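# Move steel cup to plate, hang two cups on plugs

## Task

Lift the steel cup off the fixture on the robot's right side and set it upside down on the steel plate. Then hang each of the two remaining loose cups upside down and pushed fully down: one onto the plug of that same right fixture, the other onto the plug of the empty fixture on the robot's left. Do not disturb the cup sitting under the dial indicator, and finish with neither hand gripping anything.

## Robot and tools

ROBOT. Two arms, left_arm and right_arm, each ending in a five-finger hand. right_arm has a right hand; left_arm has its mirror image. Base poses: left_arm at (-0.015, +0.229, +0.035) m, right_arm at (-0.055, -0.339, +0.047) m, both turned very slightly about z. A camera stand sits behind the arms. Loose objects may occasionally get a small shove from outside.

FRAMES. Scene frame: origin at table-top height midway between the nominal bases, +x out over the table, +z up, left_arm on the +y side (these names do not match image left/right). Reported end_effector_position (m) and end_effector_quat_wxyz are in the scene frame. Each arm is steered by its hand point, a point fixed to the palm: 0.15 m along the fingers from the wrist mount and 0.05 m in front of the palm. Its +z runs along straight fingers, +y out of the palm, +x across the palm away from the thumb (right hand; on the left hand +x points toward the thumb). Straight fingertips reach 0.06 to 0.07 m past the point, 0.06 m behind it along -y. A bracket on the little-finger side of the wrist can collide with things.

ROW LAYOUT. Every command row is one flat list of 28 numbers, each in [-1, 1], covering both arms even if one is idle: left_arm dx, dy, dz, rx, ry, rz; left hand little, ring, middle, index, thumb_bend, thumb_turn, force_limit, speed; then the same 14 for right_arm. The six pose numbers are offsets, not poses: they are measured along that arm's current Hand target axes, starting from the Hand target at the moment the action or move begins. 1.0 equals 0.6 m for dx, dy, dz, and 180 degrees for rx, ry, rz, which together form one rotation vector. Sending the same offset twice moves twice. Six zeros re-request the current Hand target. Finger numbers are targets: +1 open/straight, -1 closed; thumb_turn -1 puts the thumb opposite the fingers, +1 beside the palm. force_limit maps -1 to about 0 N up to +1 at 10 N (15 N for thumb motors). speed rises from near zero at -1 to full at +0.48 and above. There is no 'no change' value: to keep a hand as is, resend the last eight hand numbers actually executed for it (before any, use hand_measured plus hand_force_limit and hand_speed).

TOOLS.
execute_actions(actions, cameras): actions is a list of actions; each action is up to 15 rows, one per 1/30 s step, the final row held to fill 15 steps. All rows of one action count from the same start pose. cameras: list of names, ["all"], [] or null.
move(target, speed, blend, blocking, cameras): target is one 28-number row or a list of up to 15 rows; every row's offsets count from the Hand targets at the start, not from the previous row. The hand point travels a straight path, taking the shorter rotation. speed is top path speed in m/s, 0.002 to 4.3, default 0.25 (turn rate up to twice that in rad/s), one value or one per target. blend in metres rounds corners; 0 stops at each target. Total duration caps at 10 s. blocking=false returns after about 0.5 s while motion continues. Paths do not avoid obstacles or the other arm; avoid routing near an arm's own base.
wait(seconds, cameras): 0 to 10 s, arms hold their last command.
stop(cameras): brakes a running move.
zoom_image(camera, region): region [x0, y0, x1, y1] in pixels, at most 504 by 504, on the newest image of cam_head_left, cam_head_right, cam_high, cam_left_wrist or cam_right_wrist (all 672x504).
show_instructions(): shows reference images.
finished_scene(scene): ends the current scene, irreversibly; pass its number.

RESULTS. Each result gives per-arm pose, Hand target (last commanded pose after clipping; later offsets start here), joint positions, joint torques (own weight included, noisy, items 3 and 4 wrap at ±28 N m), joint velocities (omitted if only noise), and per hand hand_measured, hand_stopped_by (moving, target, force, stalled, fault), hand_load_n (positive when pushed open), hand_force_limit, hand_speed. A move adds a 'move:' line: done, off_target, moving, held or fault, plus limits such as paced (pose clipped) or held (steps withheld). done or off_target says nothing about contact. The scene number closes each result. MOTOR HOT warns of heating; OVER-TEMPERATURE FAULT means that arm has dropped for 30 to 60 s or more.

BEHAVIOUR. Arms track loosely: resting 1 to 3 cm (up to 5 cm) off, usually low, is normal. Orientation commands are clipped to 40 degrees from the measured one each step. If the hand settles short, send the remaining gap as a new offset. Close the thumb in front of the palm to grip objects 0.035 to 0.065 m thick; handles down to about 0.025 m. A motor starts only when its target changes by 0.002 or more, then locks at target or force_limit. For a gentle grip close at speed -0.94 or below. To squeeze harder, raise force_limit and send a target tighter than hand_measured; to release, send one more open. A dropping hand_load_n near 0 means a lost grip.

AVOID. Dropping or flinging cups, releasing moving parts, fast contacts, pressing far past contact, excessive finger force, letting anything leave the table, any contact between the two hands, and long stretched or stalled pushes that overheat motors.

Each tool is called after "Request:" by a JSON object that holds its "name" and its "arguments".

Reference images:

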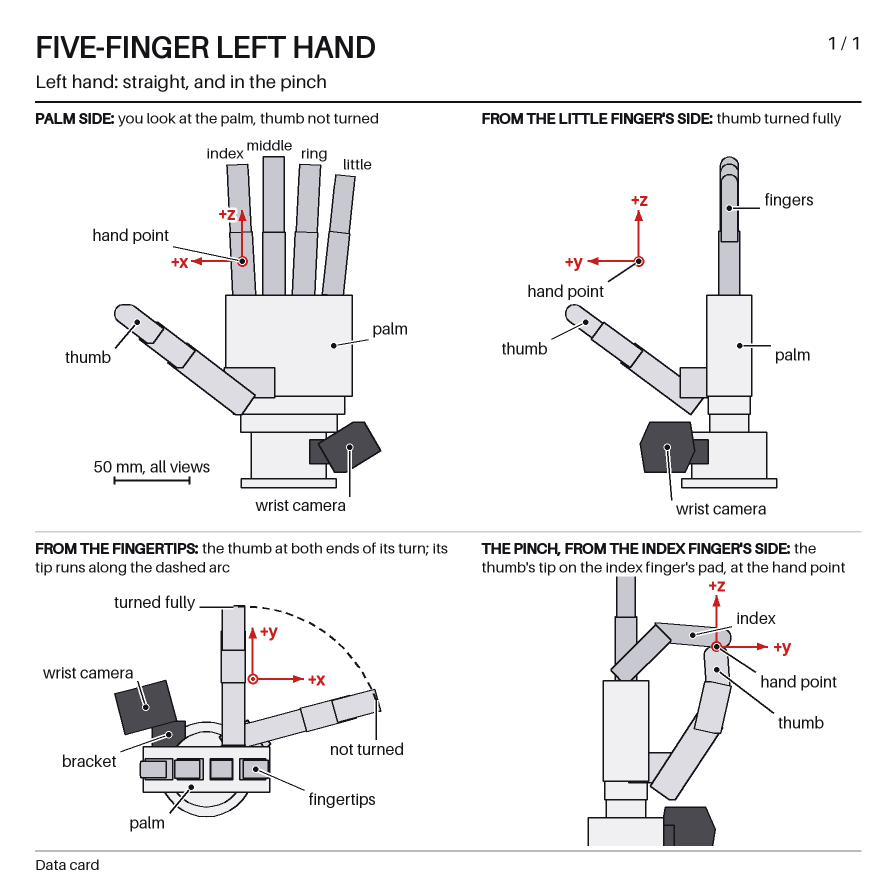

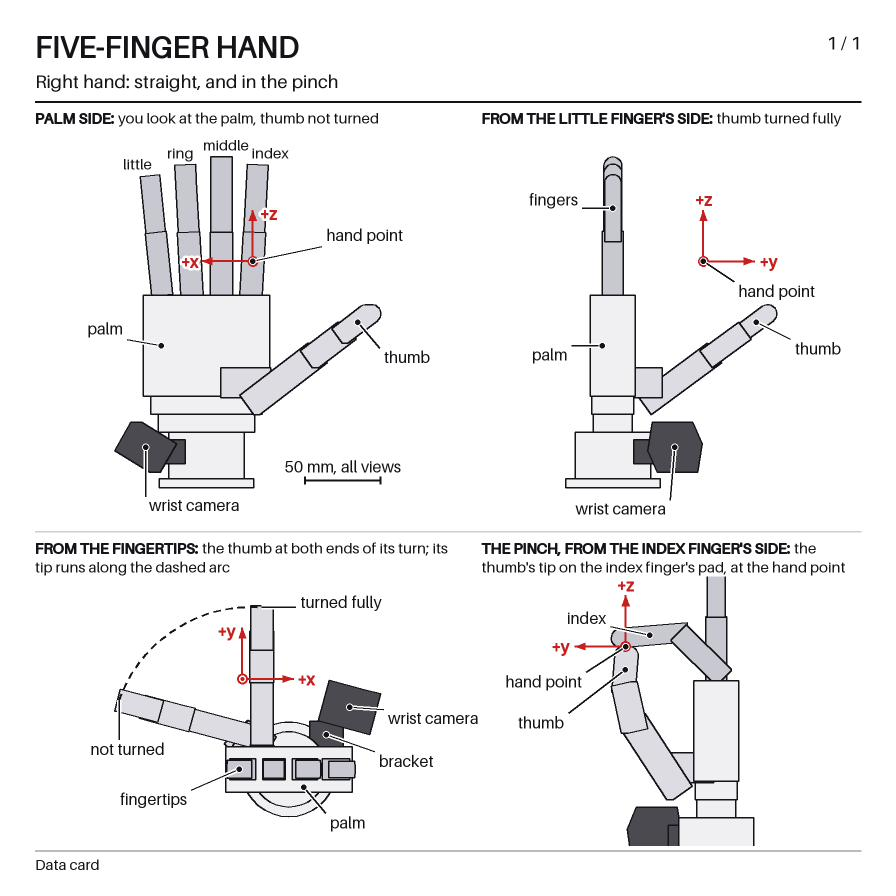

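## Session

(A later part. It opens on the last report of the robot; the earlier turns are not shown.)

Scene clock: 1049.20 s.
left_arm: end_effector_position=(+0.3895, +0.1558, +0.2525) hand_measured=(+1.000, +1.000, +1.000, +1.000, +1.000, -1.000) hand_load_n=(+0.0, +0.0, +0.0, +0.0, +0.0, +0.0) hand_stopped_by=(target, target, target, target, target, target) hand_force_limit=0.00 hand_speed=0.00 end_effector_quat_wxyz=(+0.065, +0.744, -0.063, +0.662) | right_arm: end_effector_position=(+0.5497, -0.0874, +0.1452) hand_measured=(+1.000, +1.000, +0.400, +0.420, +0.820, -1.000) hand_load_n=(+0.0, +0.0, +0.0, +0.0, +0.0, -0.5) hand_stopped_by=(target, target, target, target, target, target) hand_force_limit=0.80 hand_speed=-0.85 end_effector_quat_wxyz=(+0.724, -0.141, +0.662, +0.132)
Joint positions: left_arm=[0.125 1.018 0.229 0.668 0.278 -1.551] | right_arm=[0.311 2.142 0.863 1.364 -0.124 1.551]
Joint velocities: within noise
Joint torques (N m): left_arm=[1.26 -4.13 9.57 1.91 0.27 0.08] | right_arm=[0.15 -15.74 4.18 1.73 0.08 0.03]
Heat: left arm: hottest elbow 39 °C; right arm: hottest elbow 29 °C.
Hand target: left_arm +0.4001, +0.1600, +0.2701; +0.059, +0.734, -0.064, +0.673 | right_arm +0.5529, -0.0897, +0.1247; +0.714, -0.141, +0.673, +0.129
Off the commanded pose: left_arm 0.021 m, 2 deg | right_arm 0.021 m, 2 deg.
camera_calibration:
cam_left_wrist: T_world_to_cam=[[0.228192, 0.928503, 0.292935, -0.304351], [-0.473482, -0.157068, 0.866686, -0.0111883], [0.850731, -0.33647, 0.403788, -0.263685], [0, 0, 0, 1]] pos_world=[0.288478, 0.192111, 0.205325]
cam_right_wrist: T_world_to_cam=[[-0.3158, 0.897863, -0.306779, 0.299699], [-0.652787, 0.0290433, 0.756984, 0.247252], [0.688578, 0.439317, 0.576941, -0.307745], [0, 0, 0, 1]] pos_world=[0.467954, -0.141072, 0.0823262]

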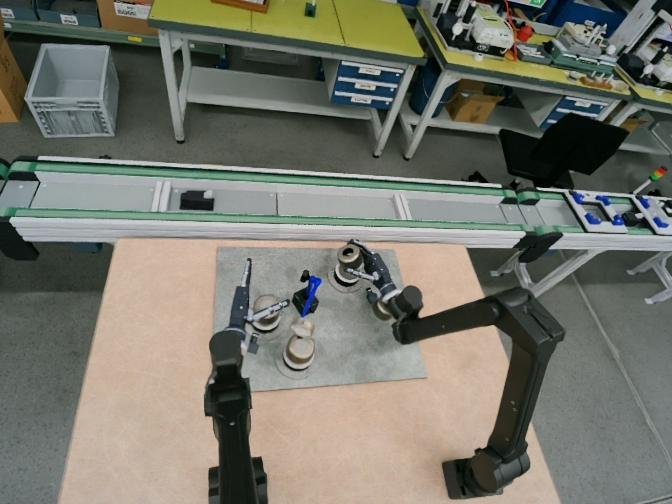

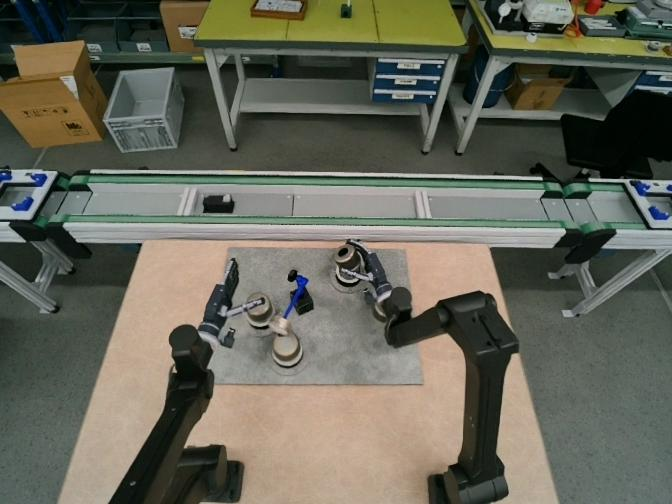

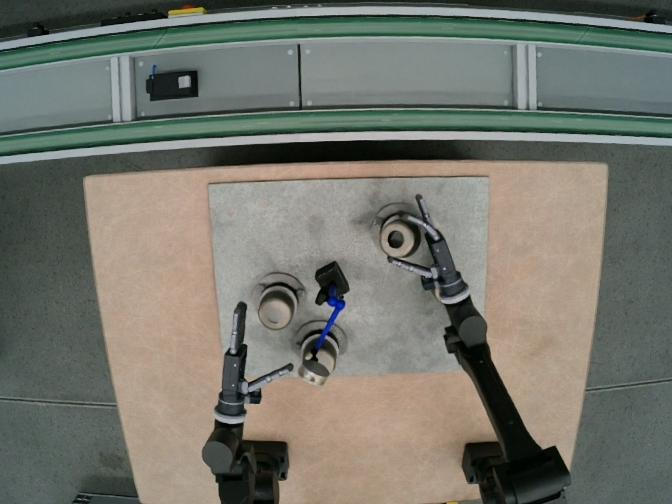

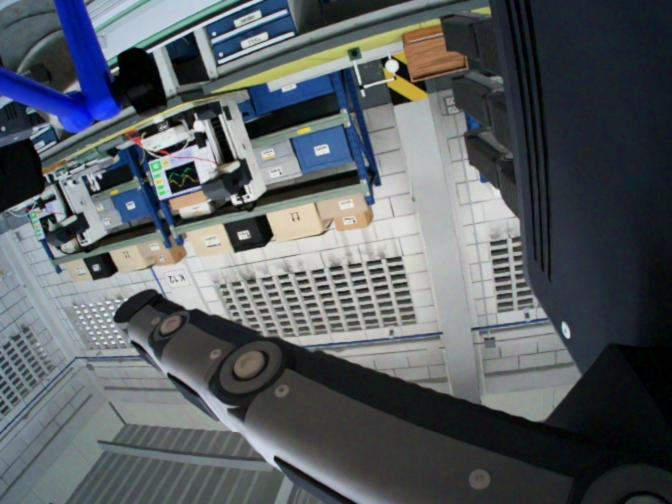

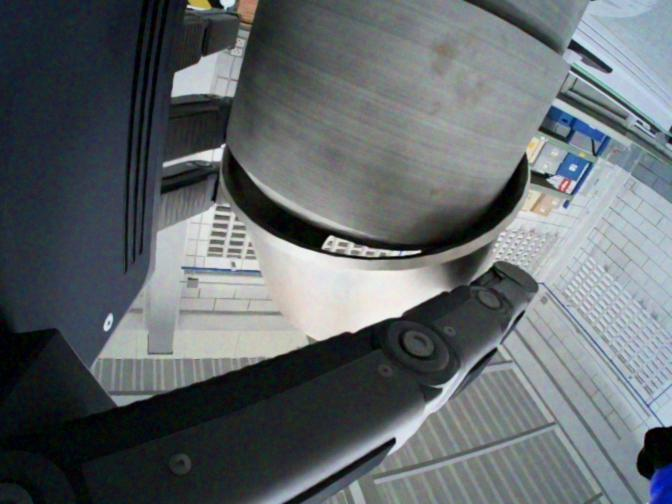

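Request:
{"name": "execute_actions", "arguments": {"actions": [[[0,0,0,0,0,0,1,1,1,1,1,-1,0,0,0,0,0,0,0,0,1,1,0.9,0.9,1,-1,0.8,-0.5]]], "cameras": ["cam_right_wrist","cam_high"]}}

Request:
{"name": "zoom_image", "arguments": {"camera": "cam_high", "region": [350, 180, 480, 300]}}

Scene clock: 1053.73 s.
left_arm: end_effector_position=(+0.3895, +0.1558, +0.2525) hand_measured=(+1.000, +1.000, +1.000, +1.000, +1.000, -1.000) hand_load_n=(+0.0, +0.0, +0.0, +0.0, +0.0, +0.0) hand_stopped_by=(target, target, target, target, target, target) hand_force_limit=0.00 hand_speed=0.00 end_effector_quat_wxyz=(+0.065, +0.744, -0.063, +0.662) | right_arm: end_effector_position=(+0.5497, -0.0874, +0.1452) hand_measured=(+1.000, +1.000, +0.900, +0.900, +1.000, -1.000) hand_load_n=(+0.0, +0.0, +0.0, +0.0, +0.0, -0.5) hand_stopped_by=(target, target, target, target, target, target) hand_force_limit=0.80 hand_speed=-0.50 end_effector_quat_wxyz=(+0.724, -0.141, +0.662, +0.132)
Joint positions: left_arm=[0.125 1.018 0.229 0.668 0.278 -1.551] | right_arm=[0.311 2.142 0.863 1.364 -0.124 1.551]
Joint torques (N m): left_arm=[1.55 -3.84 9.84 2.07 0.31 0.03] | right_arm=[0.21 -15.74 4.15 1.78 0.08 0.03]
Heat: left arm: hottest elbow 39 °C; right arm: hottest elbow 29 °C.
Hand target: left_arm +0.4001, +0.1600, +0.2701; +0.059, +0.734, -0.064, +0.673 | right_arm +0.5529, -0.0897, +0.1247; +0.714, -0.141, +0.673, +0.129
Off the commanded pose: left_arm 0.021 m, 2 deg | right_arm 0.021 m, 2 deg.
Step readings (end_effector_position of left_arm | right_arm):
0: (+0.3895, +0.1558, +0.2525) | (+0.5497, -0.0874, +0.1452)
1: (+0.3895, +0.1558, +0.2525) | (+0.5497, -0.0874, +0.1452)
2: (+0.3895, +0.1558, +0.2525) | (+0.5497, -0.0874, +0.1452)
4: (+0.3895, +0.1558, +0.2525) | (+0.5497, -0.0874, +0.1452)
8: (+0.3895, +0.1558, +0.2525) | (+0.5497, -0.0874, +0.1452)
15: (+0.3895, +0.1558, +0.2525) | (+0.5497, -0.0874, +0.1452)
camera_calibration:
cam_right_wrist: T_world_to_cam=[[-0.3158, 0.897863, -0.306779, 0.299699], [-0.652787, 0.0290433, 0.756984, 0.247252], [0.688578, 0.439317, 0.576941, -0.307745], [0, 0, 0, 1]] pos_world=[0.467954, -0.141072, 0.0823262]
Images, in order (width x height): cam_high 672x504, cam_right_wrist 672x504.

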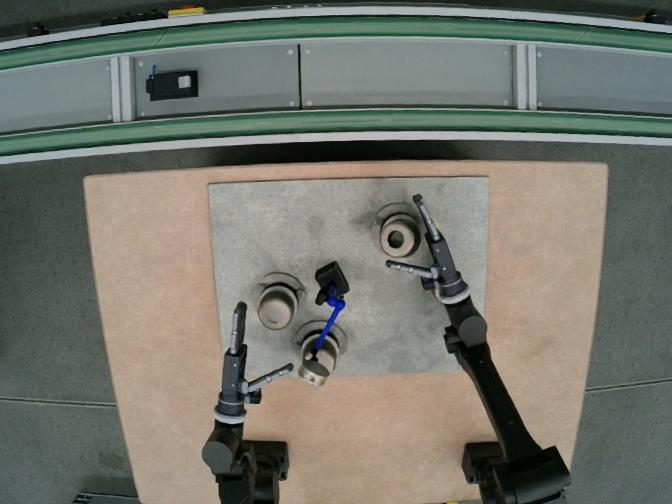

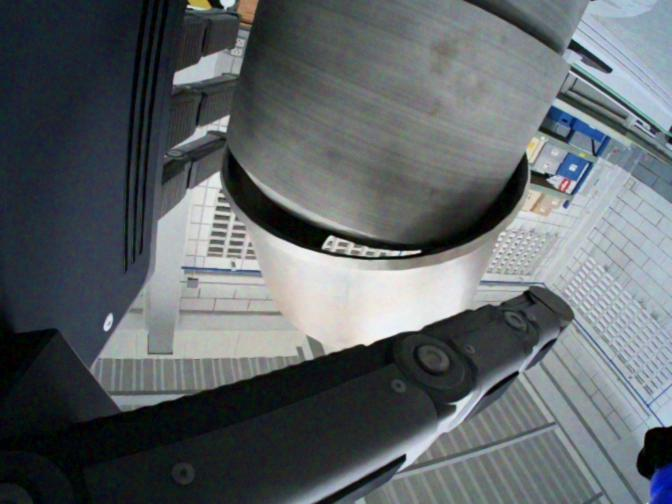

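Scaled by 3.877 from the camera's 672x504 image, which has a finer 960x720 frame.

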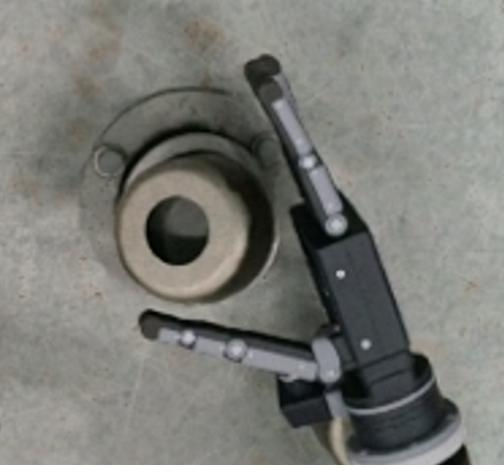

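Request:
{"name": "execute_actions", "arguments": {"actions": [[[0,0,0,0,0,0,1,1,1,1,1,-1,0,0,0,0,0,0,0,0,1,1,0.1,0.1,0.4,-1,-0.4,-0.9]],[[0,0,0,0,0,0,1,1,1,1,1,-1,0,0,0,0,0,0,0,0,1,1,0.1,0.1,0.4,-1,-0.4,-0.9]],[[0,0,0,0,0,0,1,1,1,1,1,-1,0,0,0,0,0,0,0,0,1,1,0.1,0.1,0.4,-1,-0.4,-0.9]],[[0,0,0,0,0,0,1,1,1,1,1,-1,0,0,0,0,0,0,0,0,1,1,0.1,0.1,0.4,-1,-0.4,-0.9]],[[0,0,0,0,0,0,1,1,1,1,1,-1,0,0,0,0,0,0,0,0,1,1,0.1,0.1,0.4,-1,-0.4,-0.9]],[[0,0,0,0,0,0,1,1,1,1,1,-1,0,0,0,0,0,0,0,0,1,1,0.1,0.1,0.4,-1,-0.4,-0.9]]], "cameras": ["cam_right_wrist","cam_high","cam_head_right"]}}

Request:
{"name": "zoom_image", "arguments": {"camera": "cam_high", "region": [350, 180, 480, 300]}}

Request:
{"name": "zoom_image", "arguments": {"camera": "cam_head_right", "region": [300, 210, 430, 330]}}

Scene clock: 1063.37 s.
left_arm: end_effector_position=(+0.3895, +0.1558, +0.2525) hand_measured=(+1.000, +1.000, +1.000, +1.000, +1.000, -1.000) hand_load_n=(+0.0, +0.0, +0.0, +0.0, +0.0, +0.0) hand_stopped_by=(target, target, target, target, target, target) hand_force_limit=0.00 hand_speed=0.00 end_effector_quat_wxyz=(+0.065, +0.744, -0.063, +0.662) | right_arm: end_effector_position=(+0.5488, -0.0863, +0.1451) hand_measured=(+1.000, +1.000, +0.342, +0.362, +0.740, -1.000) hand_load_n=(+0.0, +0.0, +3.0, +3.0, +6.5, +0.0) hand_stopped_by=(target, target, force, force, force, target) hand_force_limit=-0.40 hand_speed=-0.90 end_effector_quat_wxyz=(+0.724, -0.144, +0.661, +0.135)
Joint positions: left_arm=[0.125 1.018 0.229 0.668 0.278 -1.551] | right_arm=[0.311 2.142 0.863 1.364 -0.132 1.551]
Joint torques (N m): left_arm=[1.61 -4.37 9.66 2.1 0.3 0.1] | right_arm=[0.15 -15.74 4.21 1.74 0.32 0.03]
Heat: left arm: hottest elbow 39 °C; right arm: hottest elbow 29 °C.
Hand target: left_arm +0.4001, +0.1600, +0.2701; +0.059, +0.734, -0.064, +0.673 | right_arm +0.5528, -0.0896, +0.1247; +0.714, -0.141, +0.673, +0.129
Off the commanded pose: left_arm 0.021 m, 2 deg | right_arm 0.021 m, 2 deg.
Step readings (end_effector_position of left_arm | right_arm):
0: (+0.3895, +0.1558, +0.2525) | (+0.5497, -0.0874, +0.1452)
1: (+0.3895, +0.1558, +0.2525) | (+0.5497, -0.0874, +0.1452)
2: (+0.3895, +0.1558, +0.2525) | (+0.5497, -0.0874, +0.1452)
4: (+0.3895, +0.1558, +0.2525) | (+0.5497, -0.0874, +0.1452)
8: (+0.3895, +0.1558, +0.2525) | (+0.5497, -0.0874, +0.1452)
15: (+0.3895, +0.1558, +0.2525) | (+0.5497, -0.0874, +0.1452)
16: (+0.3895, +0.1558, +0.2525) | (+0.5497, -0.0874, +0.1452)
17: (+0.3895, +0.1558, +0.2525) | (+0.5497, -0.0874, +0.1452)
19: (+0.3895, +0.1558, +0.2525) | (+0.5497, -0.0874, +0.1452)
23: (+0.3895, +0.1558, +0.2525) | (+0.5497, -0.0874, +0.1452)
30: (+0.3895, +0.1558, +0.2525) | (+0.5497, -0.0874, +0.1452)
31: (+0.3895, +0.1558, +0.2525) | (+0.5497, -0.0874, +0.1452)
32: (+0.3895, +0.1558, +0.2525) | (+0.5497, -0.0874, +0.1452)
34: (+0.3895, +0.1558, +0.2525) | (+0.5497, -0.0874, +0.1452)
38: (+0.3895, +0.1558, +0.2525) | (+0.5497, -0.0874, +0.1452)
45: (+0.3895, +0.1558, +0.2525) | (+0.5497, -0.0874, +0.1452)
46: (+0.3895, +0.1558, +0.2525) | (+0.5497, -0.0874, +0.1452)
47: (+0.3895, +0.1558, +0.2525) | (+0.5497, -0.0874, +0.1452)
49: (+0.3895, +0.1558, +0.2525) | (+0.5497, -0.0874, +0.1452)
53: (+0.3895, +0.1558, +0.2525) | (+0.5493, -0.0869, +0.1451)
60: (+0.3895, +0.1558, +0.2525) | (+0.5487, -0.0862, +0.1451)
61: (+0.3895, +0.1558, +0.2525) | (+0.5487, -0.0862, +0.1451)
62: (+0.3895, +0.1558, +0.2525) | (+0.5488, -0.0863, +0.1451)
64: (+0.3895, +0.1558, +0.2525) | (+0.5488, -0.0863, +0.1451)
68: (+0.3895, +0.1558, +0.2525) | (+0.5488, -0.0863, +0.1451)
75: (+0.3895, +0.1558, +0.2525) | (+0.5488, -0.0863, +0.1451)
76: (+0.3895, +0.1558, +0.2525) | (+0.5488, -0.0863, +0.1451)
77: (+0.3895, +0.1558, +0.2525) | (+0.5488, -0.0863, +0.1451)
79: (+0.3895, +0.1558, +0.2525) | (+0.5488, -0.0863, +0.1451)
83: (+0.3895, +0.1558, +0.2525) | (+0.5488, -0.0863, +0.1451)
90: (+0.3895, +0.1558, +0.2525) | (+0.5488, -0.0863, +0.1451)
camera_calibration:
cam_right_wrist: T_world_to_cam=[[-0.322178, 0.895383, -0.307394, 0.301669], [-0.653086, 0.0248493, 0.756876, 0.246407], [0.685332, 0.444603, 0.576756, -0.305319], [0, 0, 0, 1]] pos_world=[0.467361, -0.140486, 0.0823265]
Images, in order (width x height): cam_head_right 672x504, cam_high 672x504, cam_right_wrist 672x504.

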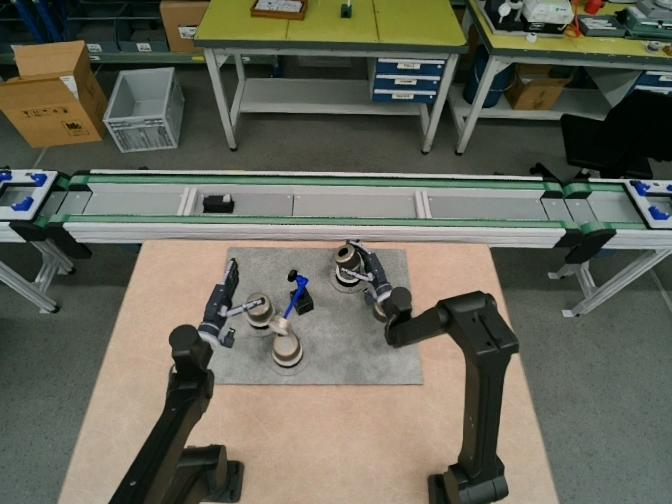

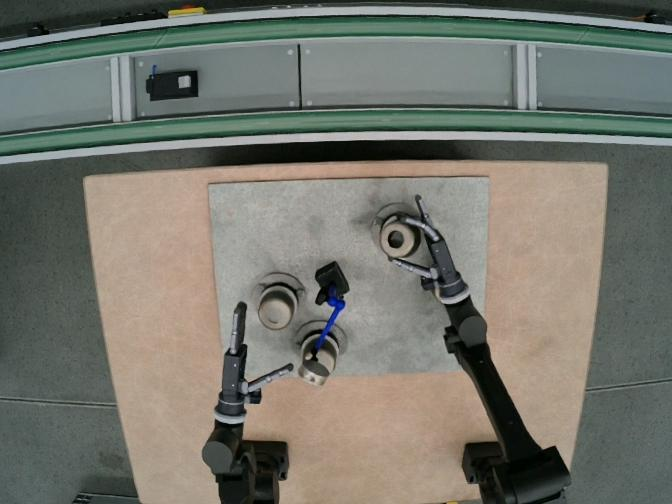

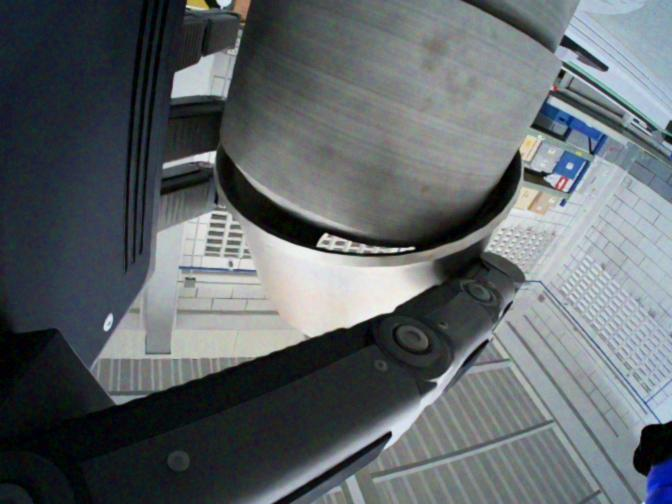

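Scaled by 3.877 from the camera's 672x504 image, which has a finer 960x720 frame.

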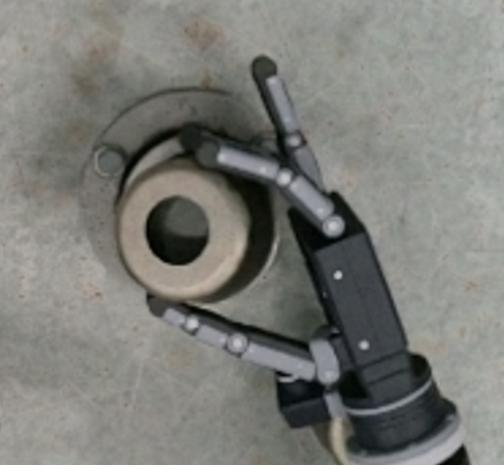

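Scaled by 3.877 from the camera's 672x504 image, which has a finer 960x720 frame.

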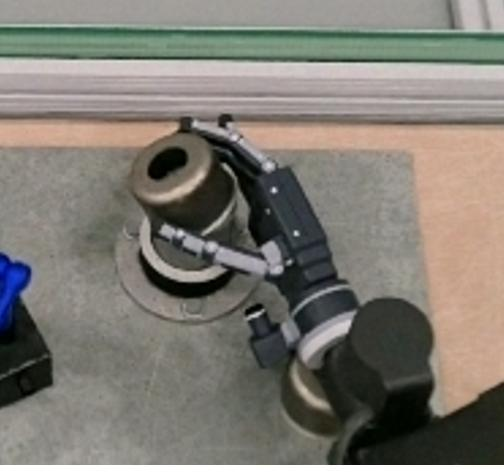

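Request:
{"name": "execute_actions", "arguments": {"actions": [[[0,0,0,0,0,0,1,1,1,1,1,-1,0,0,0,0,0,0,0,0,1,1,0.0,0.0,0.3,-1,0.4,-0.9]],[[0,0,0,0,0,0,1,1,1,1,1,-1,0,0,0,0,0,0,0,0,1,1,0.0,0.0,0.3,-1,0.4,-0.9]],[[0,0,0,0,0,0,1,1,1,1,1,-1,0,0,0,0,0,0,0,0,1,1,-0.1,-0.1,0.2,-1,0.6,-0.9]]]}}

Request:
{"name": "move", "arguments": {"target": [0,0,0,0,0,0,1,1,1,1,1,-1,0,0,-0.0155,-0.0105,0.0018,0,0,0.07,1,1,-0.1,-0.1,0.2,-1,0.6,-0.9], "speed": 0.05, "cameras": ["cam_right_wrist","cam_high","cam_head_right"]}}

Request:
{"name": "zoom_image", "arguments": {"camera": "cam_head_right", "region": [300, 210, 430, 330]}}

Scene clock: 1070.23 s.
left_arm: end_effector_position=(+0.3895, +0.1558, +0.2525) hand_measured=(+1.000, +1.000, +1.000, +1.000, +1.000, -1.000) hand_load_n=(+0.0, +0.0, +0.0, +0.0, +0.0, +0.0) hand_stopped_by=(target, target, target, target, target, target) hand_force_limit=0.00 hand_speed=0.00 end_effector_quat_wxyz=(+0.065, +0.744, -0.063, +0.662) | right_arm: end_effector_position=(+0.5494, -0.0868, +0.1454) hand_measured=(+1.000, +1.000, +0.320, +0.346, +0.738, -1.000) hand_load_n=(+0.0, +0.0, +10.0, +7.0, +14.5, +0.0) hand_stopped_by=(target, target, force, force, force, target) hand_force_limit=0.60 hand_speed=-0.90 end_effector_quat_wxyz=(+0.724, -0.143, +0.661, +0.133)
Joint positions: left_arm=[0.125 1.018 0.229 0.668 0.278 -1.551] | right_arm=[0.311 2.142 0.863 1.364 -0.128 1.551]
Joint torques (N m): left_arm=[1.67 -4.31 9.65 1.94 0.29 0.04] | right_arm=[0.15 -15.74 4.14 1.74 0.21 0.03]
Heat: left arm: hottest elbow 39 °C; right arm: hottest elbow 29 °C.
Hand target: left_arm +0.4001, +0.1600, +0.2701; +0.059, +0.734, -0.064, +0.673 | right_arm +0.5529, -0.0896, +0.1248; +0.714, -0.141, +0.673, +0.129
Off the commanded pose: left_arm 0.021 m, 2 deg | right_arm 0.021 m, 2 deg.
Step readings (end_effector_position of left_arm | right_arm):
0: (+0.3895, +0.1558, +0.2525) | (+0.5488, -0.0863, +0.1451)
1: (+0.3895, +0.1558, +0.2525) | (+0.5488, -0.0863, +0.1451)
2: (+0.3895, +0.1558, +0.2525) | (+0.5488, -0.0863, +0.1451)
4: (+0.3895, +0.1558, +0.2525) | (+0.5492, -0.0867, +0.1453)
8: (+0.3895, +0.1558, +0.2525) | (+0.5494, -0.0867, +0.1454)
15: (+0.3895, +0.1558, +0.2525) | (+0.5494, -0.0867, +0.1454)
16: (+0.3895, +0.1558, +0.2525) | (+0.5494, -0.0867, +0.1454)
17: (+0.3895, +0.1558, +0.2525) | (+0.5494, -0.0867, +0.1454)
19: (+0.3895, +0.1558, +0.2525) | (+0.5494, -0.0867, +0.1454)
23: (+0.3895, +0.1558, +0.2525) | (+0.5494, -0.0867, +0.1454)
30: (+0.3895, +0.1558, +0.2525) | (+0.5494, -0.0867, +0.1454)
31: (+0.3895, +0.1558, +0.2525) | (+0.5494, -0.0867, +0.1454)
32: (+0.3895, +0.1558, +0.2525) | (+0.5494, -0.0867, +0.1454)
34: (+0.3895, +0.1558, +0.2525) | (+0.5494, -0.0868, +0.1454)
38: (+0.3895, +0.1558, +0.2525) | (+0.5494, -0.0868, +0.1454)
45: (+0.3895, +0.1558, +0.2525) | (+0.5494, -0.0868, +0.1454)

Scene clock: 1072.97 s.
left_arm: end_effector_position=(+0.3895, +0.1558, +0.2525) hand_measured=(+1.000, +1.000, +1.000, +1.000, +1.000, -1.000) hand_load_n=(+0.0, +0.0, +0.0, +0.0, +0.0, -0.5) hand_stopped_by=(target, target, target, target, target, target) hand_force_limit=0.00 hand_speed=0.00 end_effector_quat_wxyz=(+0.065, +0.744, -0.063, +0.662) | right_arm: end_effector_position=(+0.5516, -0.0941, +0.1517) hand_measured=(+1.000, +1.000, +0.320, +0.346, +0.738, -1.000) hand_load_n=(+0.0, +0.0, +9.5, +5.0, +15.0, -2.5) hand_stopped_by=(target, target, force, force, force, target) hand_force_limit=0.60 hand_speed=-0.90 end_effector_quat_wxyz=(+0.706, -0.077, +0.675, +0.200)
Joint positions: left_arm=[0.125 1.018 0.229 0.668 0.278 -1.551] | right_arm=[0.311 2.149 0.863 1.364 -0.123 1.742]
Joint torques (N m): left_arm=[1.26 -4.42 9.81 1.84 0.26 0.04] | right_arm=[0.67 -15.68 4.48 1.87 0.19 0.31]
Heat: left arm: hottest elbow 39 °C; right arm: hottest elbow 29 °C.
Hand target: left_arm +0.4001, +0.1600, +0.2701; +0.059, +0.734, -0.064, +0.673 | right_arm +0.5557, -0.0950, +0.1343; +0.696, -0.066, +0.685, +0.207
Off the commanded pose: left_arm 0.021 m, 2 deg | right_arm 0.018 m, 2 deg.
move: off_target (left_arm, right_arm)
camera_calibration:
cam_right_wrist: T_world_to_cam=[[-0.345585, 0.930617, -0.120512, 0.299589], [-0.590397, -0.115808, 0.798761, 0.189349], [0.729384, 0.34719, 0.589455, -0.342953], [0, 0, 0, 1]] pos_world=[0.465469, -0.137804, 0.0870152]
Images, in order (width x height): cam_head_right 672x504, cam_high 672x504, cam_right_wrist 672x504.

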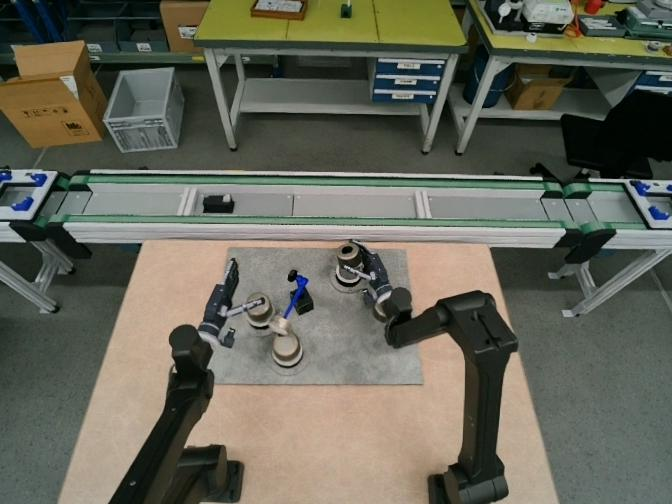

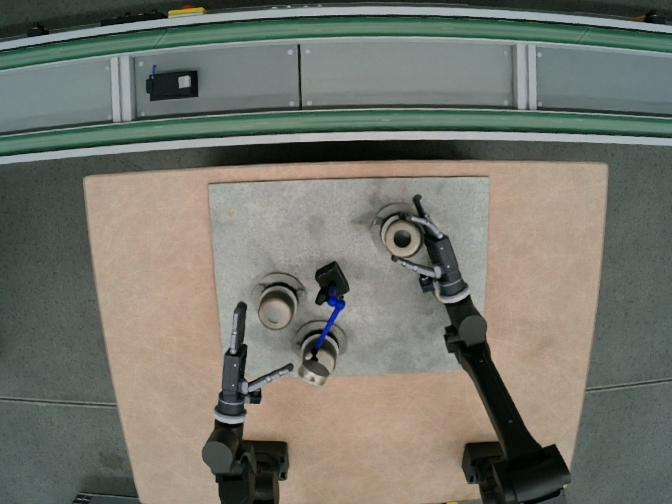

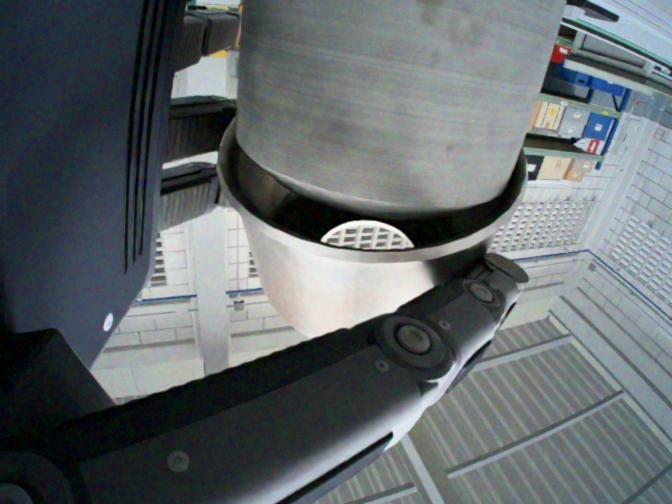

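Scaled by 3.877 from the camera's 672x504 image, which has a finer 960x720 frame.

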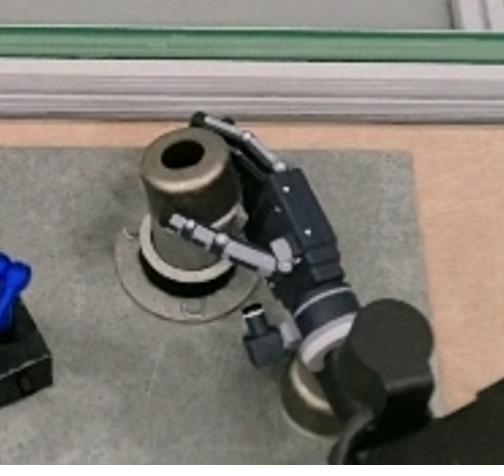

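Request:
{"name": "move", "arguments": {"target": [0,0,0,0,0,0,1,1,1,1,1,-1,0,0,-0.0014,-0.0080,0.0006,0,0,0.055,1,1,-0.1,-0.1,0.2,-1,0.6,-0.9], "speed": 0.05, "cameras": ["cam_right_wrist","cam_high","cam_head_right"]}}

Request:
{"name": "zoom_image", "arguments": {"camera": "cam_head_right", "region": [300, 210, 430, 330]}}

Request:
{"name": "zoom_image", "arguments": {"camera": "cam_high", "region": [350, 180, 480, 300]}}

Scene clock: 1081.93 s.
left_arm: end_effector_position=(+0.3895, +0.1558, +0.2525) hand_measured=(+1.000, +1.000, +1.000, +1.000, +1.000, -1.000) hand_load_n=(+0.0, +0.0, +0.0, +0.0, +0.0, -0.5) hand_stopped_by=(target, target, target, target, target, target) hand_force_limit=0.00 hand_speed=0.00 end_effector_quat_wxyz=(+0.065, +0.744, -0.063, +0.662) | right_arm: end_effector_position=(+0.5550, -0.1029, +0.1584) hand_measured=(+1.000, +1.000, +0.320, +0.346, +0.738, -1.000) hand_load_n=(+0.0, +0.0, +9.5, +5.5, +14.5, -2.0) hand_stopped_by=(target, target, force, force, force, target) hand_force_limit=0.60 hand_speed=-0.90 end_effector_quat_wxyz=(+0.686, -0.015, +0.680, +0.258)
Joint positions: left_arm=[0.125 1.018 0.229 0.668 0.278 -1.551] | right_arm=[0.311 2.153 0.864 1.364 -0.115 1.917]
Joint torques (N m): left_arm=[1.85 -4.42 9.73 1.99 0.29 0.04] | right_arm=[1.2 -13.86 4.85 2.47 0.13 0.3]
Heat: left arm: hottest elbow 39 °C; right arm: hottest elbow 29 °C.
Hand target: left_arm +0.4001, +0.1600, +0.2701; +0.059, +0.734, -0.064, +0.673 | right_arm +0.5579, -0.0994, +0.1343; +0.675, -0.007, +0.688, +0.266
Off the commanded pose: left_arm 0.021 m, 2 deg | right_arm 0.025 m, 2 deg.
move: off_target (left_arm, right_arm)
camera_calibration:
cam_right_wrist: T_world_to_cam=[[-0.352735, 0.934154, 0.0541602, 0.286365], [-0.53421, -0.248562, 0.807983, 0.138681], [0.768243, 0.256071, 0.586711, -0.376937], [0, 0, 0, 1]] pos_world=[0.464675, -0.136515, 0.0935915]
Images, in order (width x height): cam_head_right 672x504, cam_high 672x504, cam_right_wrist 672x504.

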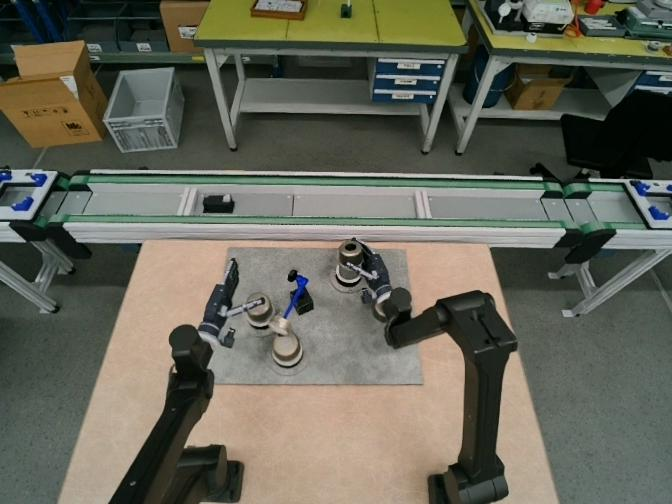

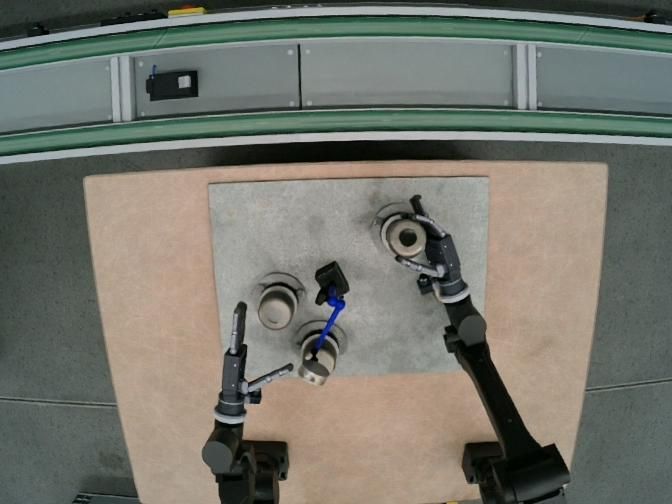

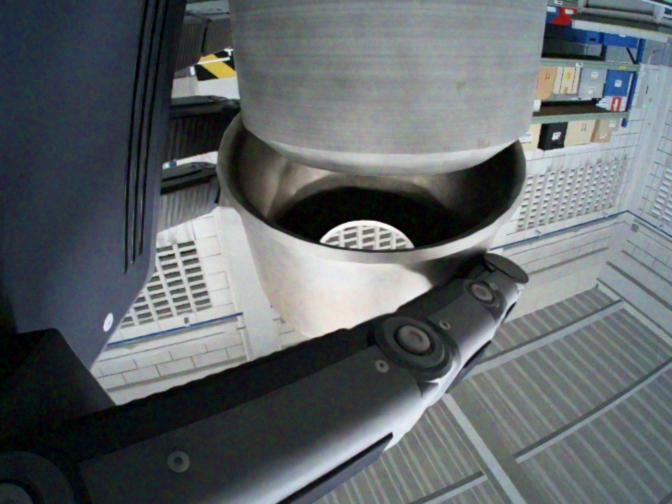

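Scaled by 3.877 from the camera's 672x504 image, which has a finer 960x720 frame.

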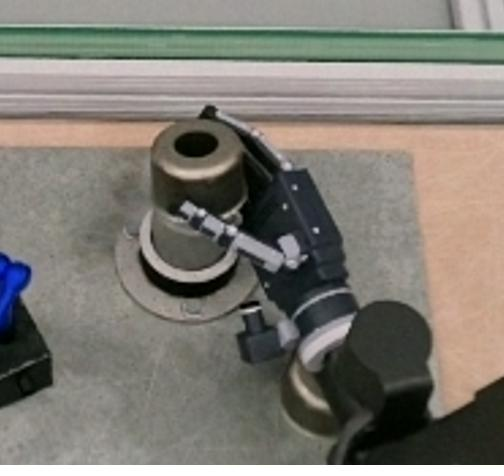

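Scaled by 3.877 from the camera's 672x504 image, which has a finer 960x720 frame.

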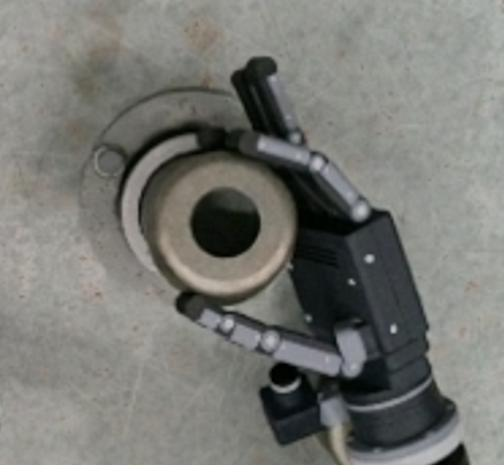

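Request:
{"name": "move", "arguments": {"target": [0,0,0,0,0,0,1,1,1,1,1,-1,0,0,-0.0193,0.0057,0.0004,-0.020,-0.052,0,1,1,-0.1,-0.1,0.2,-1,0.6,-0.9], "speed": 0.05, "cameras": ["cam_right_wrist","cam_high","cam_head_right"]}}

Request:
{"name": "zoom_image", "arguments": {"camera": "cam_head_right", "region": [300, 210, 430, 330]}}

Request:
{"name": "zoom_image", "arguments": {"camera": "cam_high", "region": [350, 180, 480, 300]}}

Scene clock: 1103.93 s.
left_arm: end_effector_position=(+0.3895, +0.1558, +0.2525) hand_measured=(+1.000, +1.000, +1.000, +1.000, +1.000, -1.000) hand_load_n=(+0.0, +0.0, +0.0, +0.0, +0.0, -0.5) hand_stopped_by=(target, target, target, target, target, target) hand_force_limit=0.00 hand_speed=0.00 end_effector_quat_wxyz=(+0.065, +0.744, -0.063, +0.662) | right_arm: end_effector_position=(+0.5436, -0.1072, +0.1922) hand_measured=(+1.000, +1.000, +0.320, +0.346, +0.738, -1.000) hand_load_n=(+0.0, +0.0, +9.5, +5.0, +15.0, -2.0) hand_stopped_by=(target, target, force, force, force, target) hand_force_limit=0.60 hand_speed=-0.90 end_effector_quat_wxyz=(+0.744, -0.015, +0.607, +0.279)
Joint positions: left_arm=[0.125 1.018 0.229 0.668 0.278 -1.551] | right_arm=[0.311 2.2 0.892 1.575 -0.114 1.936]
Joint torques (N m): left_arm=[1.32 -3.96 9.54 1.68 0.28 0.07] | right_arm=[1.14 -10.29 6.56 1.73 0.12 0.25]
Heat: left arm: hottest elbow 39 °C; right arm: hottest elbow 29 °C.
Hand target: left_arm +0.4001, +0.1600, +0.2701; +0.059, +0.734, -0.064, +0.673 | right_arm +0.5578, -0.1004, +0.1462; +0.729, -0.006, +0.622, +0.287
Off the commanded pose: left_arm 0.021 m, 2 deg | right_arm 0.048 m, 3 deg.
joint sent to its limit (right arm) — joint 4 (wrist pitch), upper limit. The joint targets are off in position, not in orientation.
move: off_target (left_arm, right_arm)
camera_calibration:
cam_right_wrist: T_world_to_cam=[[-0.364263, 0.929755, 0.053549, 0.290444], [-0.666555, -0.300438, 0.682233, 0.194805], [0.650398, 0.212819, 0.729171, -0.354814], [0, 0, 0, 1]] pos_world=[0.466417, -0.136004, 0.110265]
Images, in order (width x height): cam_head_right 672x504, cam_high 672x504, cam_right_wrist 672x504.

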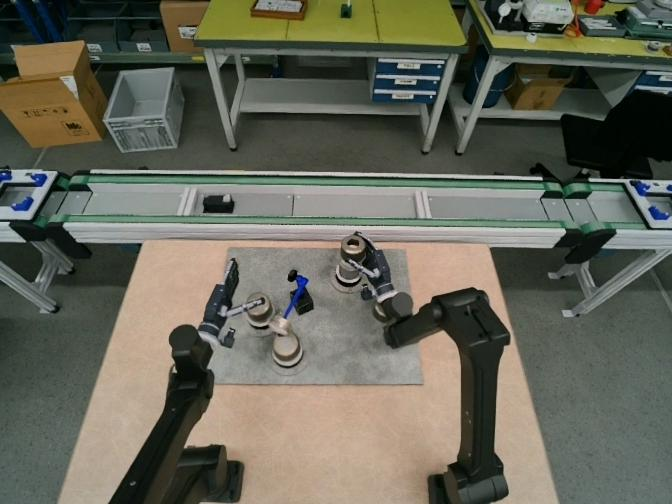

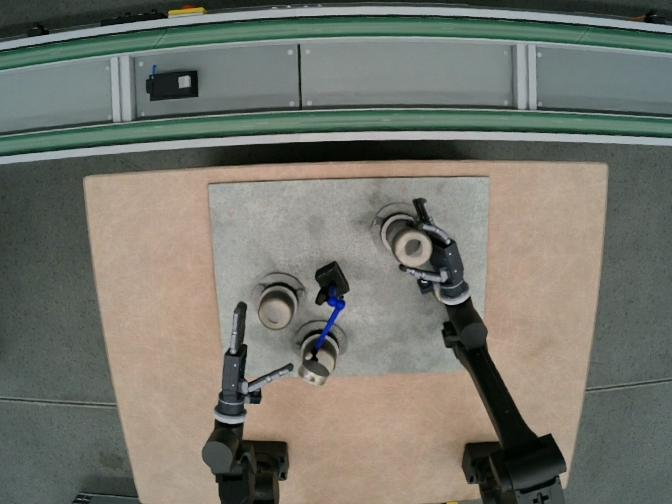

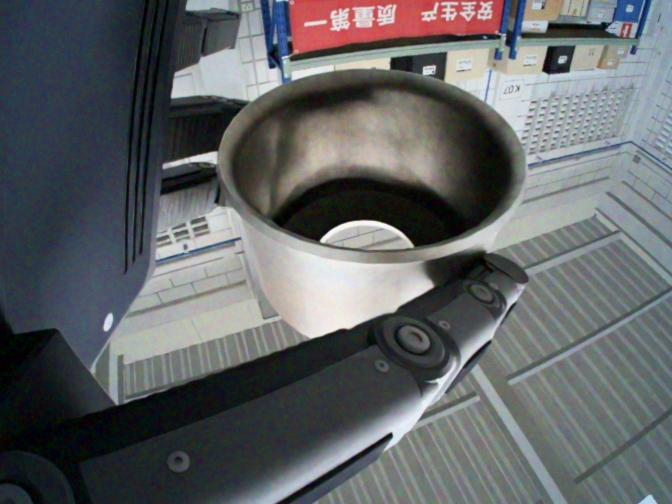

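Scaled by 3.877 from the camera's 672x504 image, which has a finer 960x720 frame.

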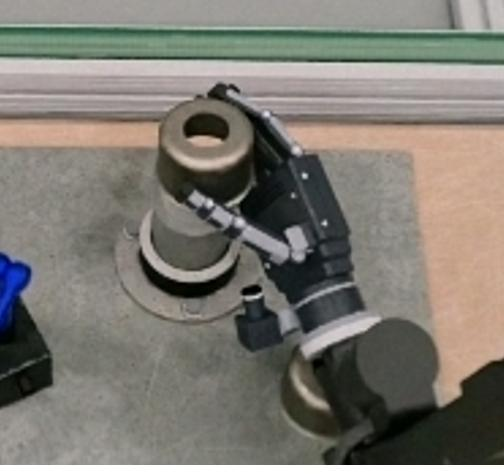

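Scaled by 3.877 from the camera's 672x504 image, which has a finer 960x720 frame.

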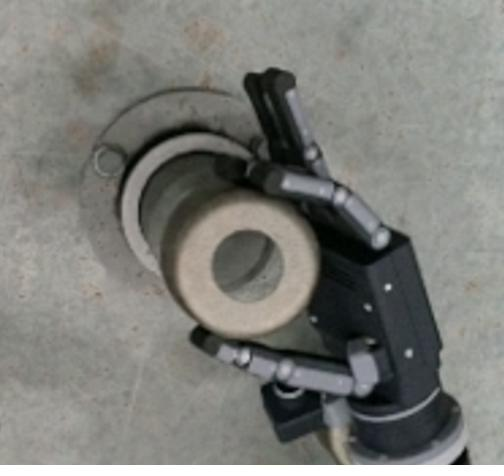

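Request:
{"name": "move", "arguments": {"target": [0,0,0,0,0,0,1,1,1,1,1,-1,0,0,-0.0053,0.0047,-0.0140,0.008,0.021,0,1,1,-0.1,-0.1,0.2,-1,0.6,-0.9], "speed": 0.05, "cameras": ["cam_right_wrist","cam_high","cam_head_right"]}}

Request:
{"name": "zoom_image", "arguments": {"camera": "cam_head_right", "region": [300, 210, 430, 330]}}

Request:
{"name": "zoom_image", "arguments": {"camera": "cam_high", "region": [350, 180, 480, 300]}}

Scene clock: 1120.40 s.
left_arm: end_effector_position=(+0.3895, +0.1558, +0.2525) hand_measured=(+1.000, +1.000, +1.000, +1.000, +1.000, -1.000) hand_load_n=(+0.0, +0.0, -0.5, +0.0, +0.0, +0.0) hand_stopped_by=(target, target, target, target, target, target) hand_force_limit=0.00 hand_speed=0.00 end_effector_quat_wxyz=(+0.065, +0.744, -0.063, +0.662) | right_arm: end_effector_position=(+0.5462, -0.1065, +0.1886) hand_measured=(+1.000, +1.000, +0.320, +0.346, +0.738, -1.000) hand_load_n=(+0.0, +0.0, +9.5, +5.5, +14.5, -1.5) hand_stopped_by=(target, target, force, force, force, target) hand_force_limit=0.60 hand_speed=-0.90 end_effector_quat_wxyz=(+0.737, -0.014, +0.616, +0.278)
Joint positions: left_arm=[0.125 1.018 0.229 0.668 0.278 -1.551] | right_arm=[0.311 2.195 0.891 1.549 -0.114 1.936]
Joint torques (N m): left_arm=[1.26 -3.96 9.65 1.98 0.27 0.04] | right_arm=[1.2 -14.56 3.08 0.76 0.16 0.2]
Heat: left arm: hottest elbow 39 °C; right arm: hottest elbow 30 °C.
Hand target: left_arm +0.4001, +0.1600, +0.2701; +0.059, +0.734, -0.064, +0.673 | right_arm +0.5488, -0.1025, +0.1481; +0.708, -0.007, +0.649, +0.279
Off the commanded pose: left_arm 0.021 m, 2 deg | right_arm 0.041 m, 5 deg.
move: off_target (left_arm, right_arm)
camera_calibration:
cam_right_wrist: T_world_to_cam=[[-0.363089, 0.930079, 0.0558586, 0.289882], [-0.651829, -0.296388, 0.69805, 0.18847], [0.665797, 0.217044, 0.713867, -0.359125], [0, 0, 0, 1]] pos_world=[0.467208, -0.135807, 0.108614]
Images, in order (width x height): cam_head_right 672x504, cam_high 672x504, cam_right_wrist 672x504.

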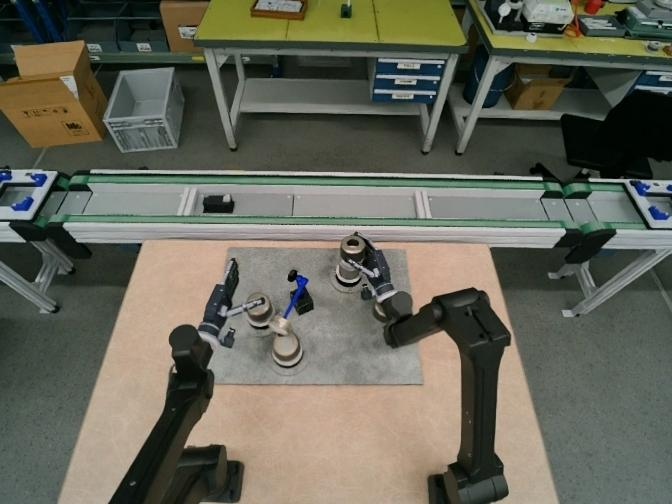

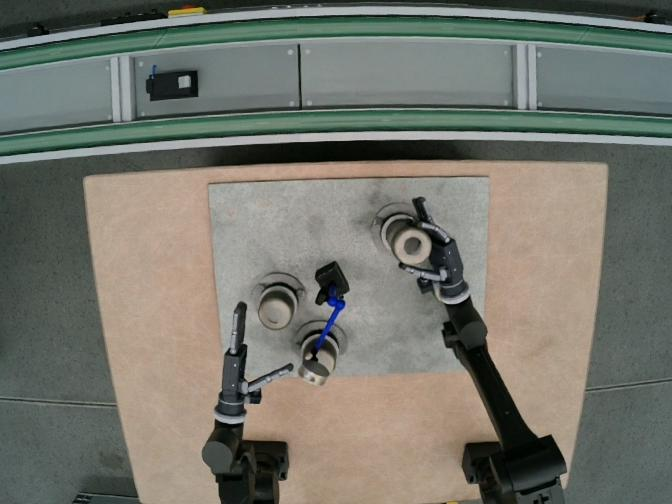

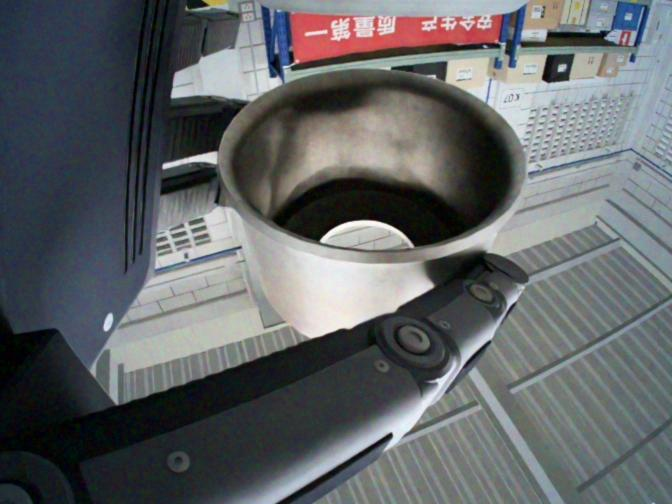

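Scaled by 3.877 from the camera's 672x504 image, which has a finer 960x720 frame.

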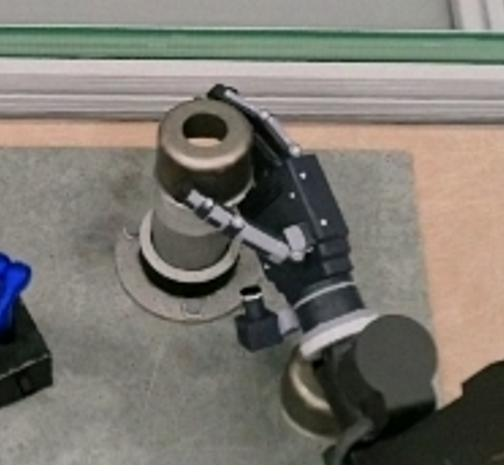

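Scaled by 3.877 from the camera's 672x504 image, which has a finer 960x720 frame.

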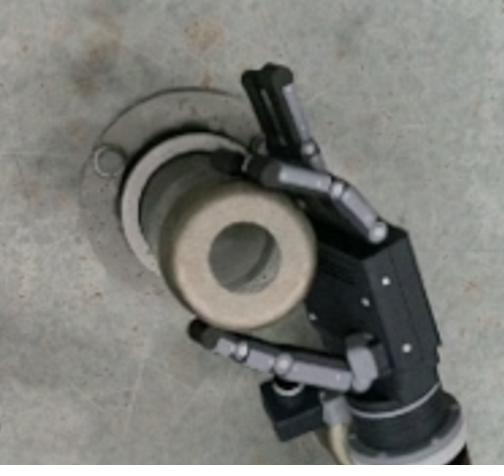

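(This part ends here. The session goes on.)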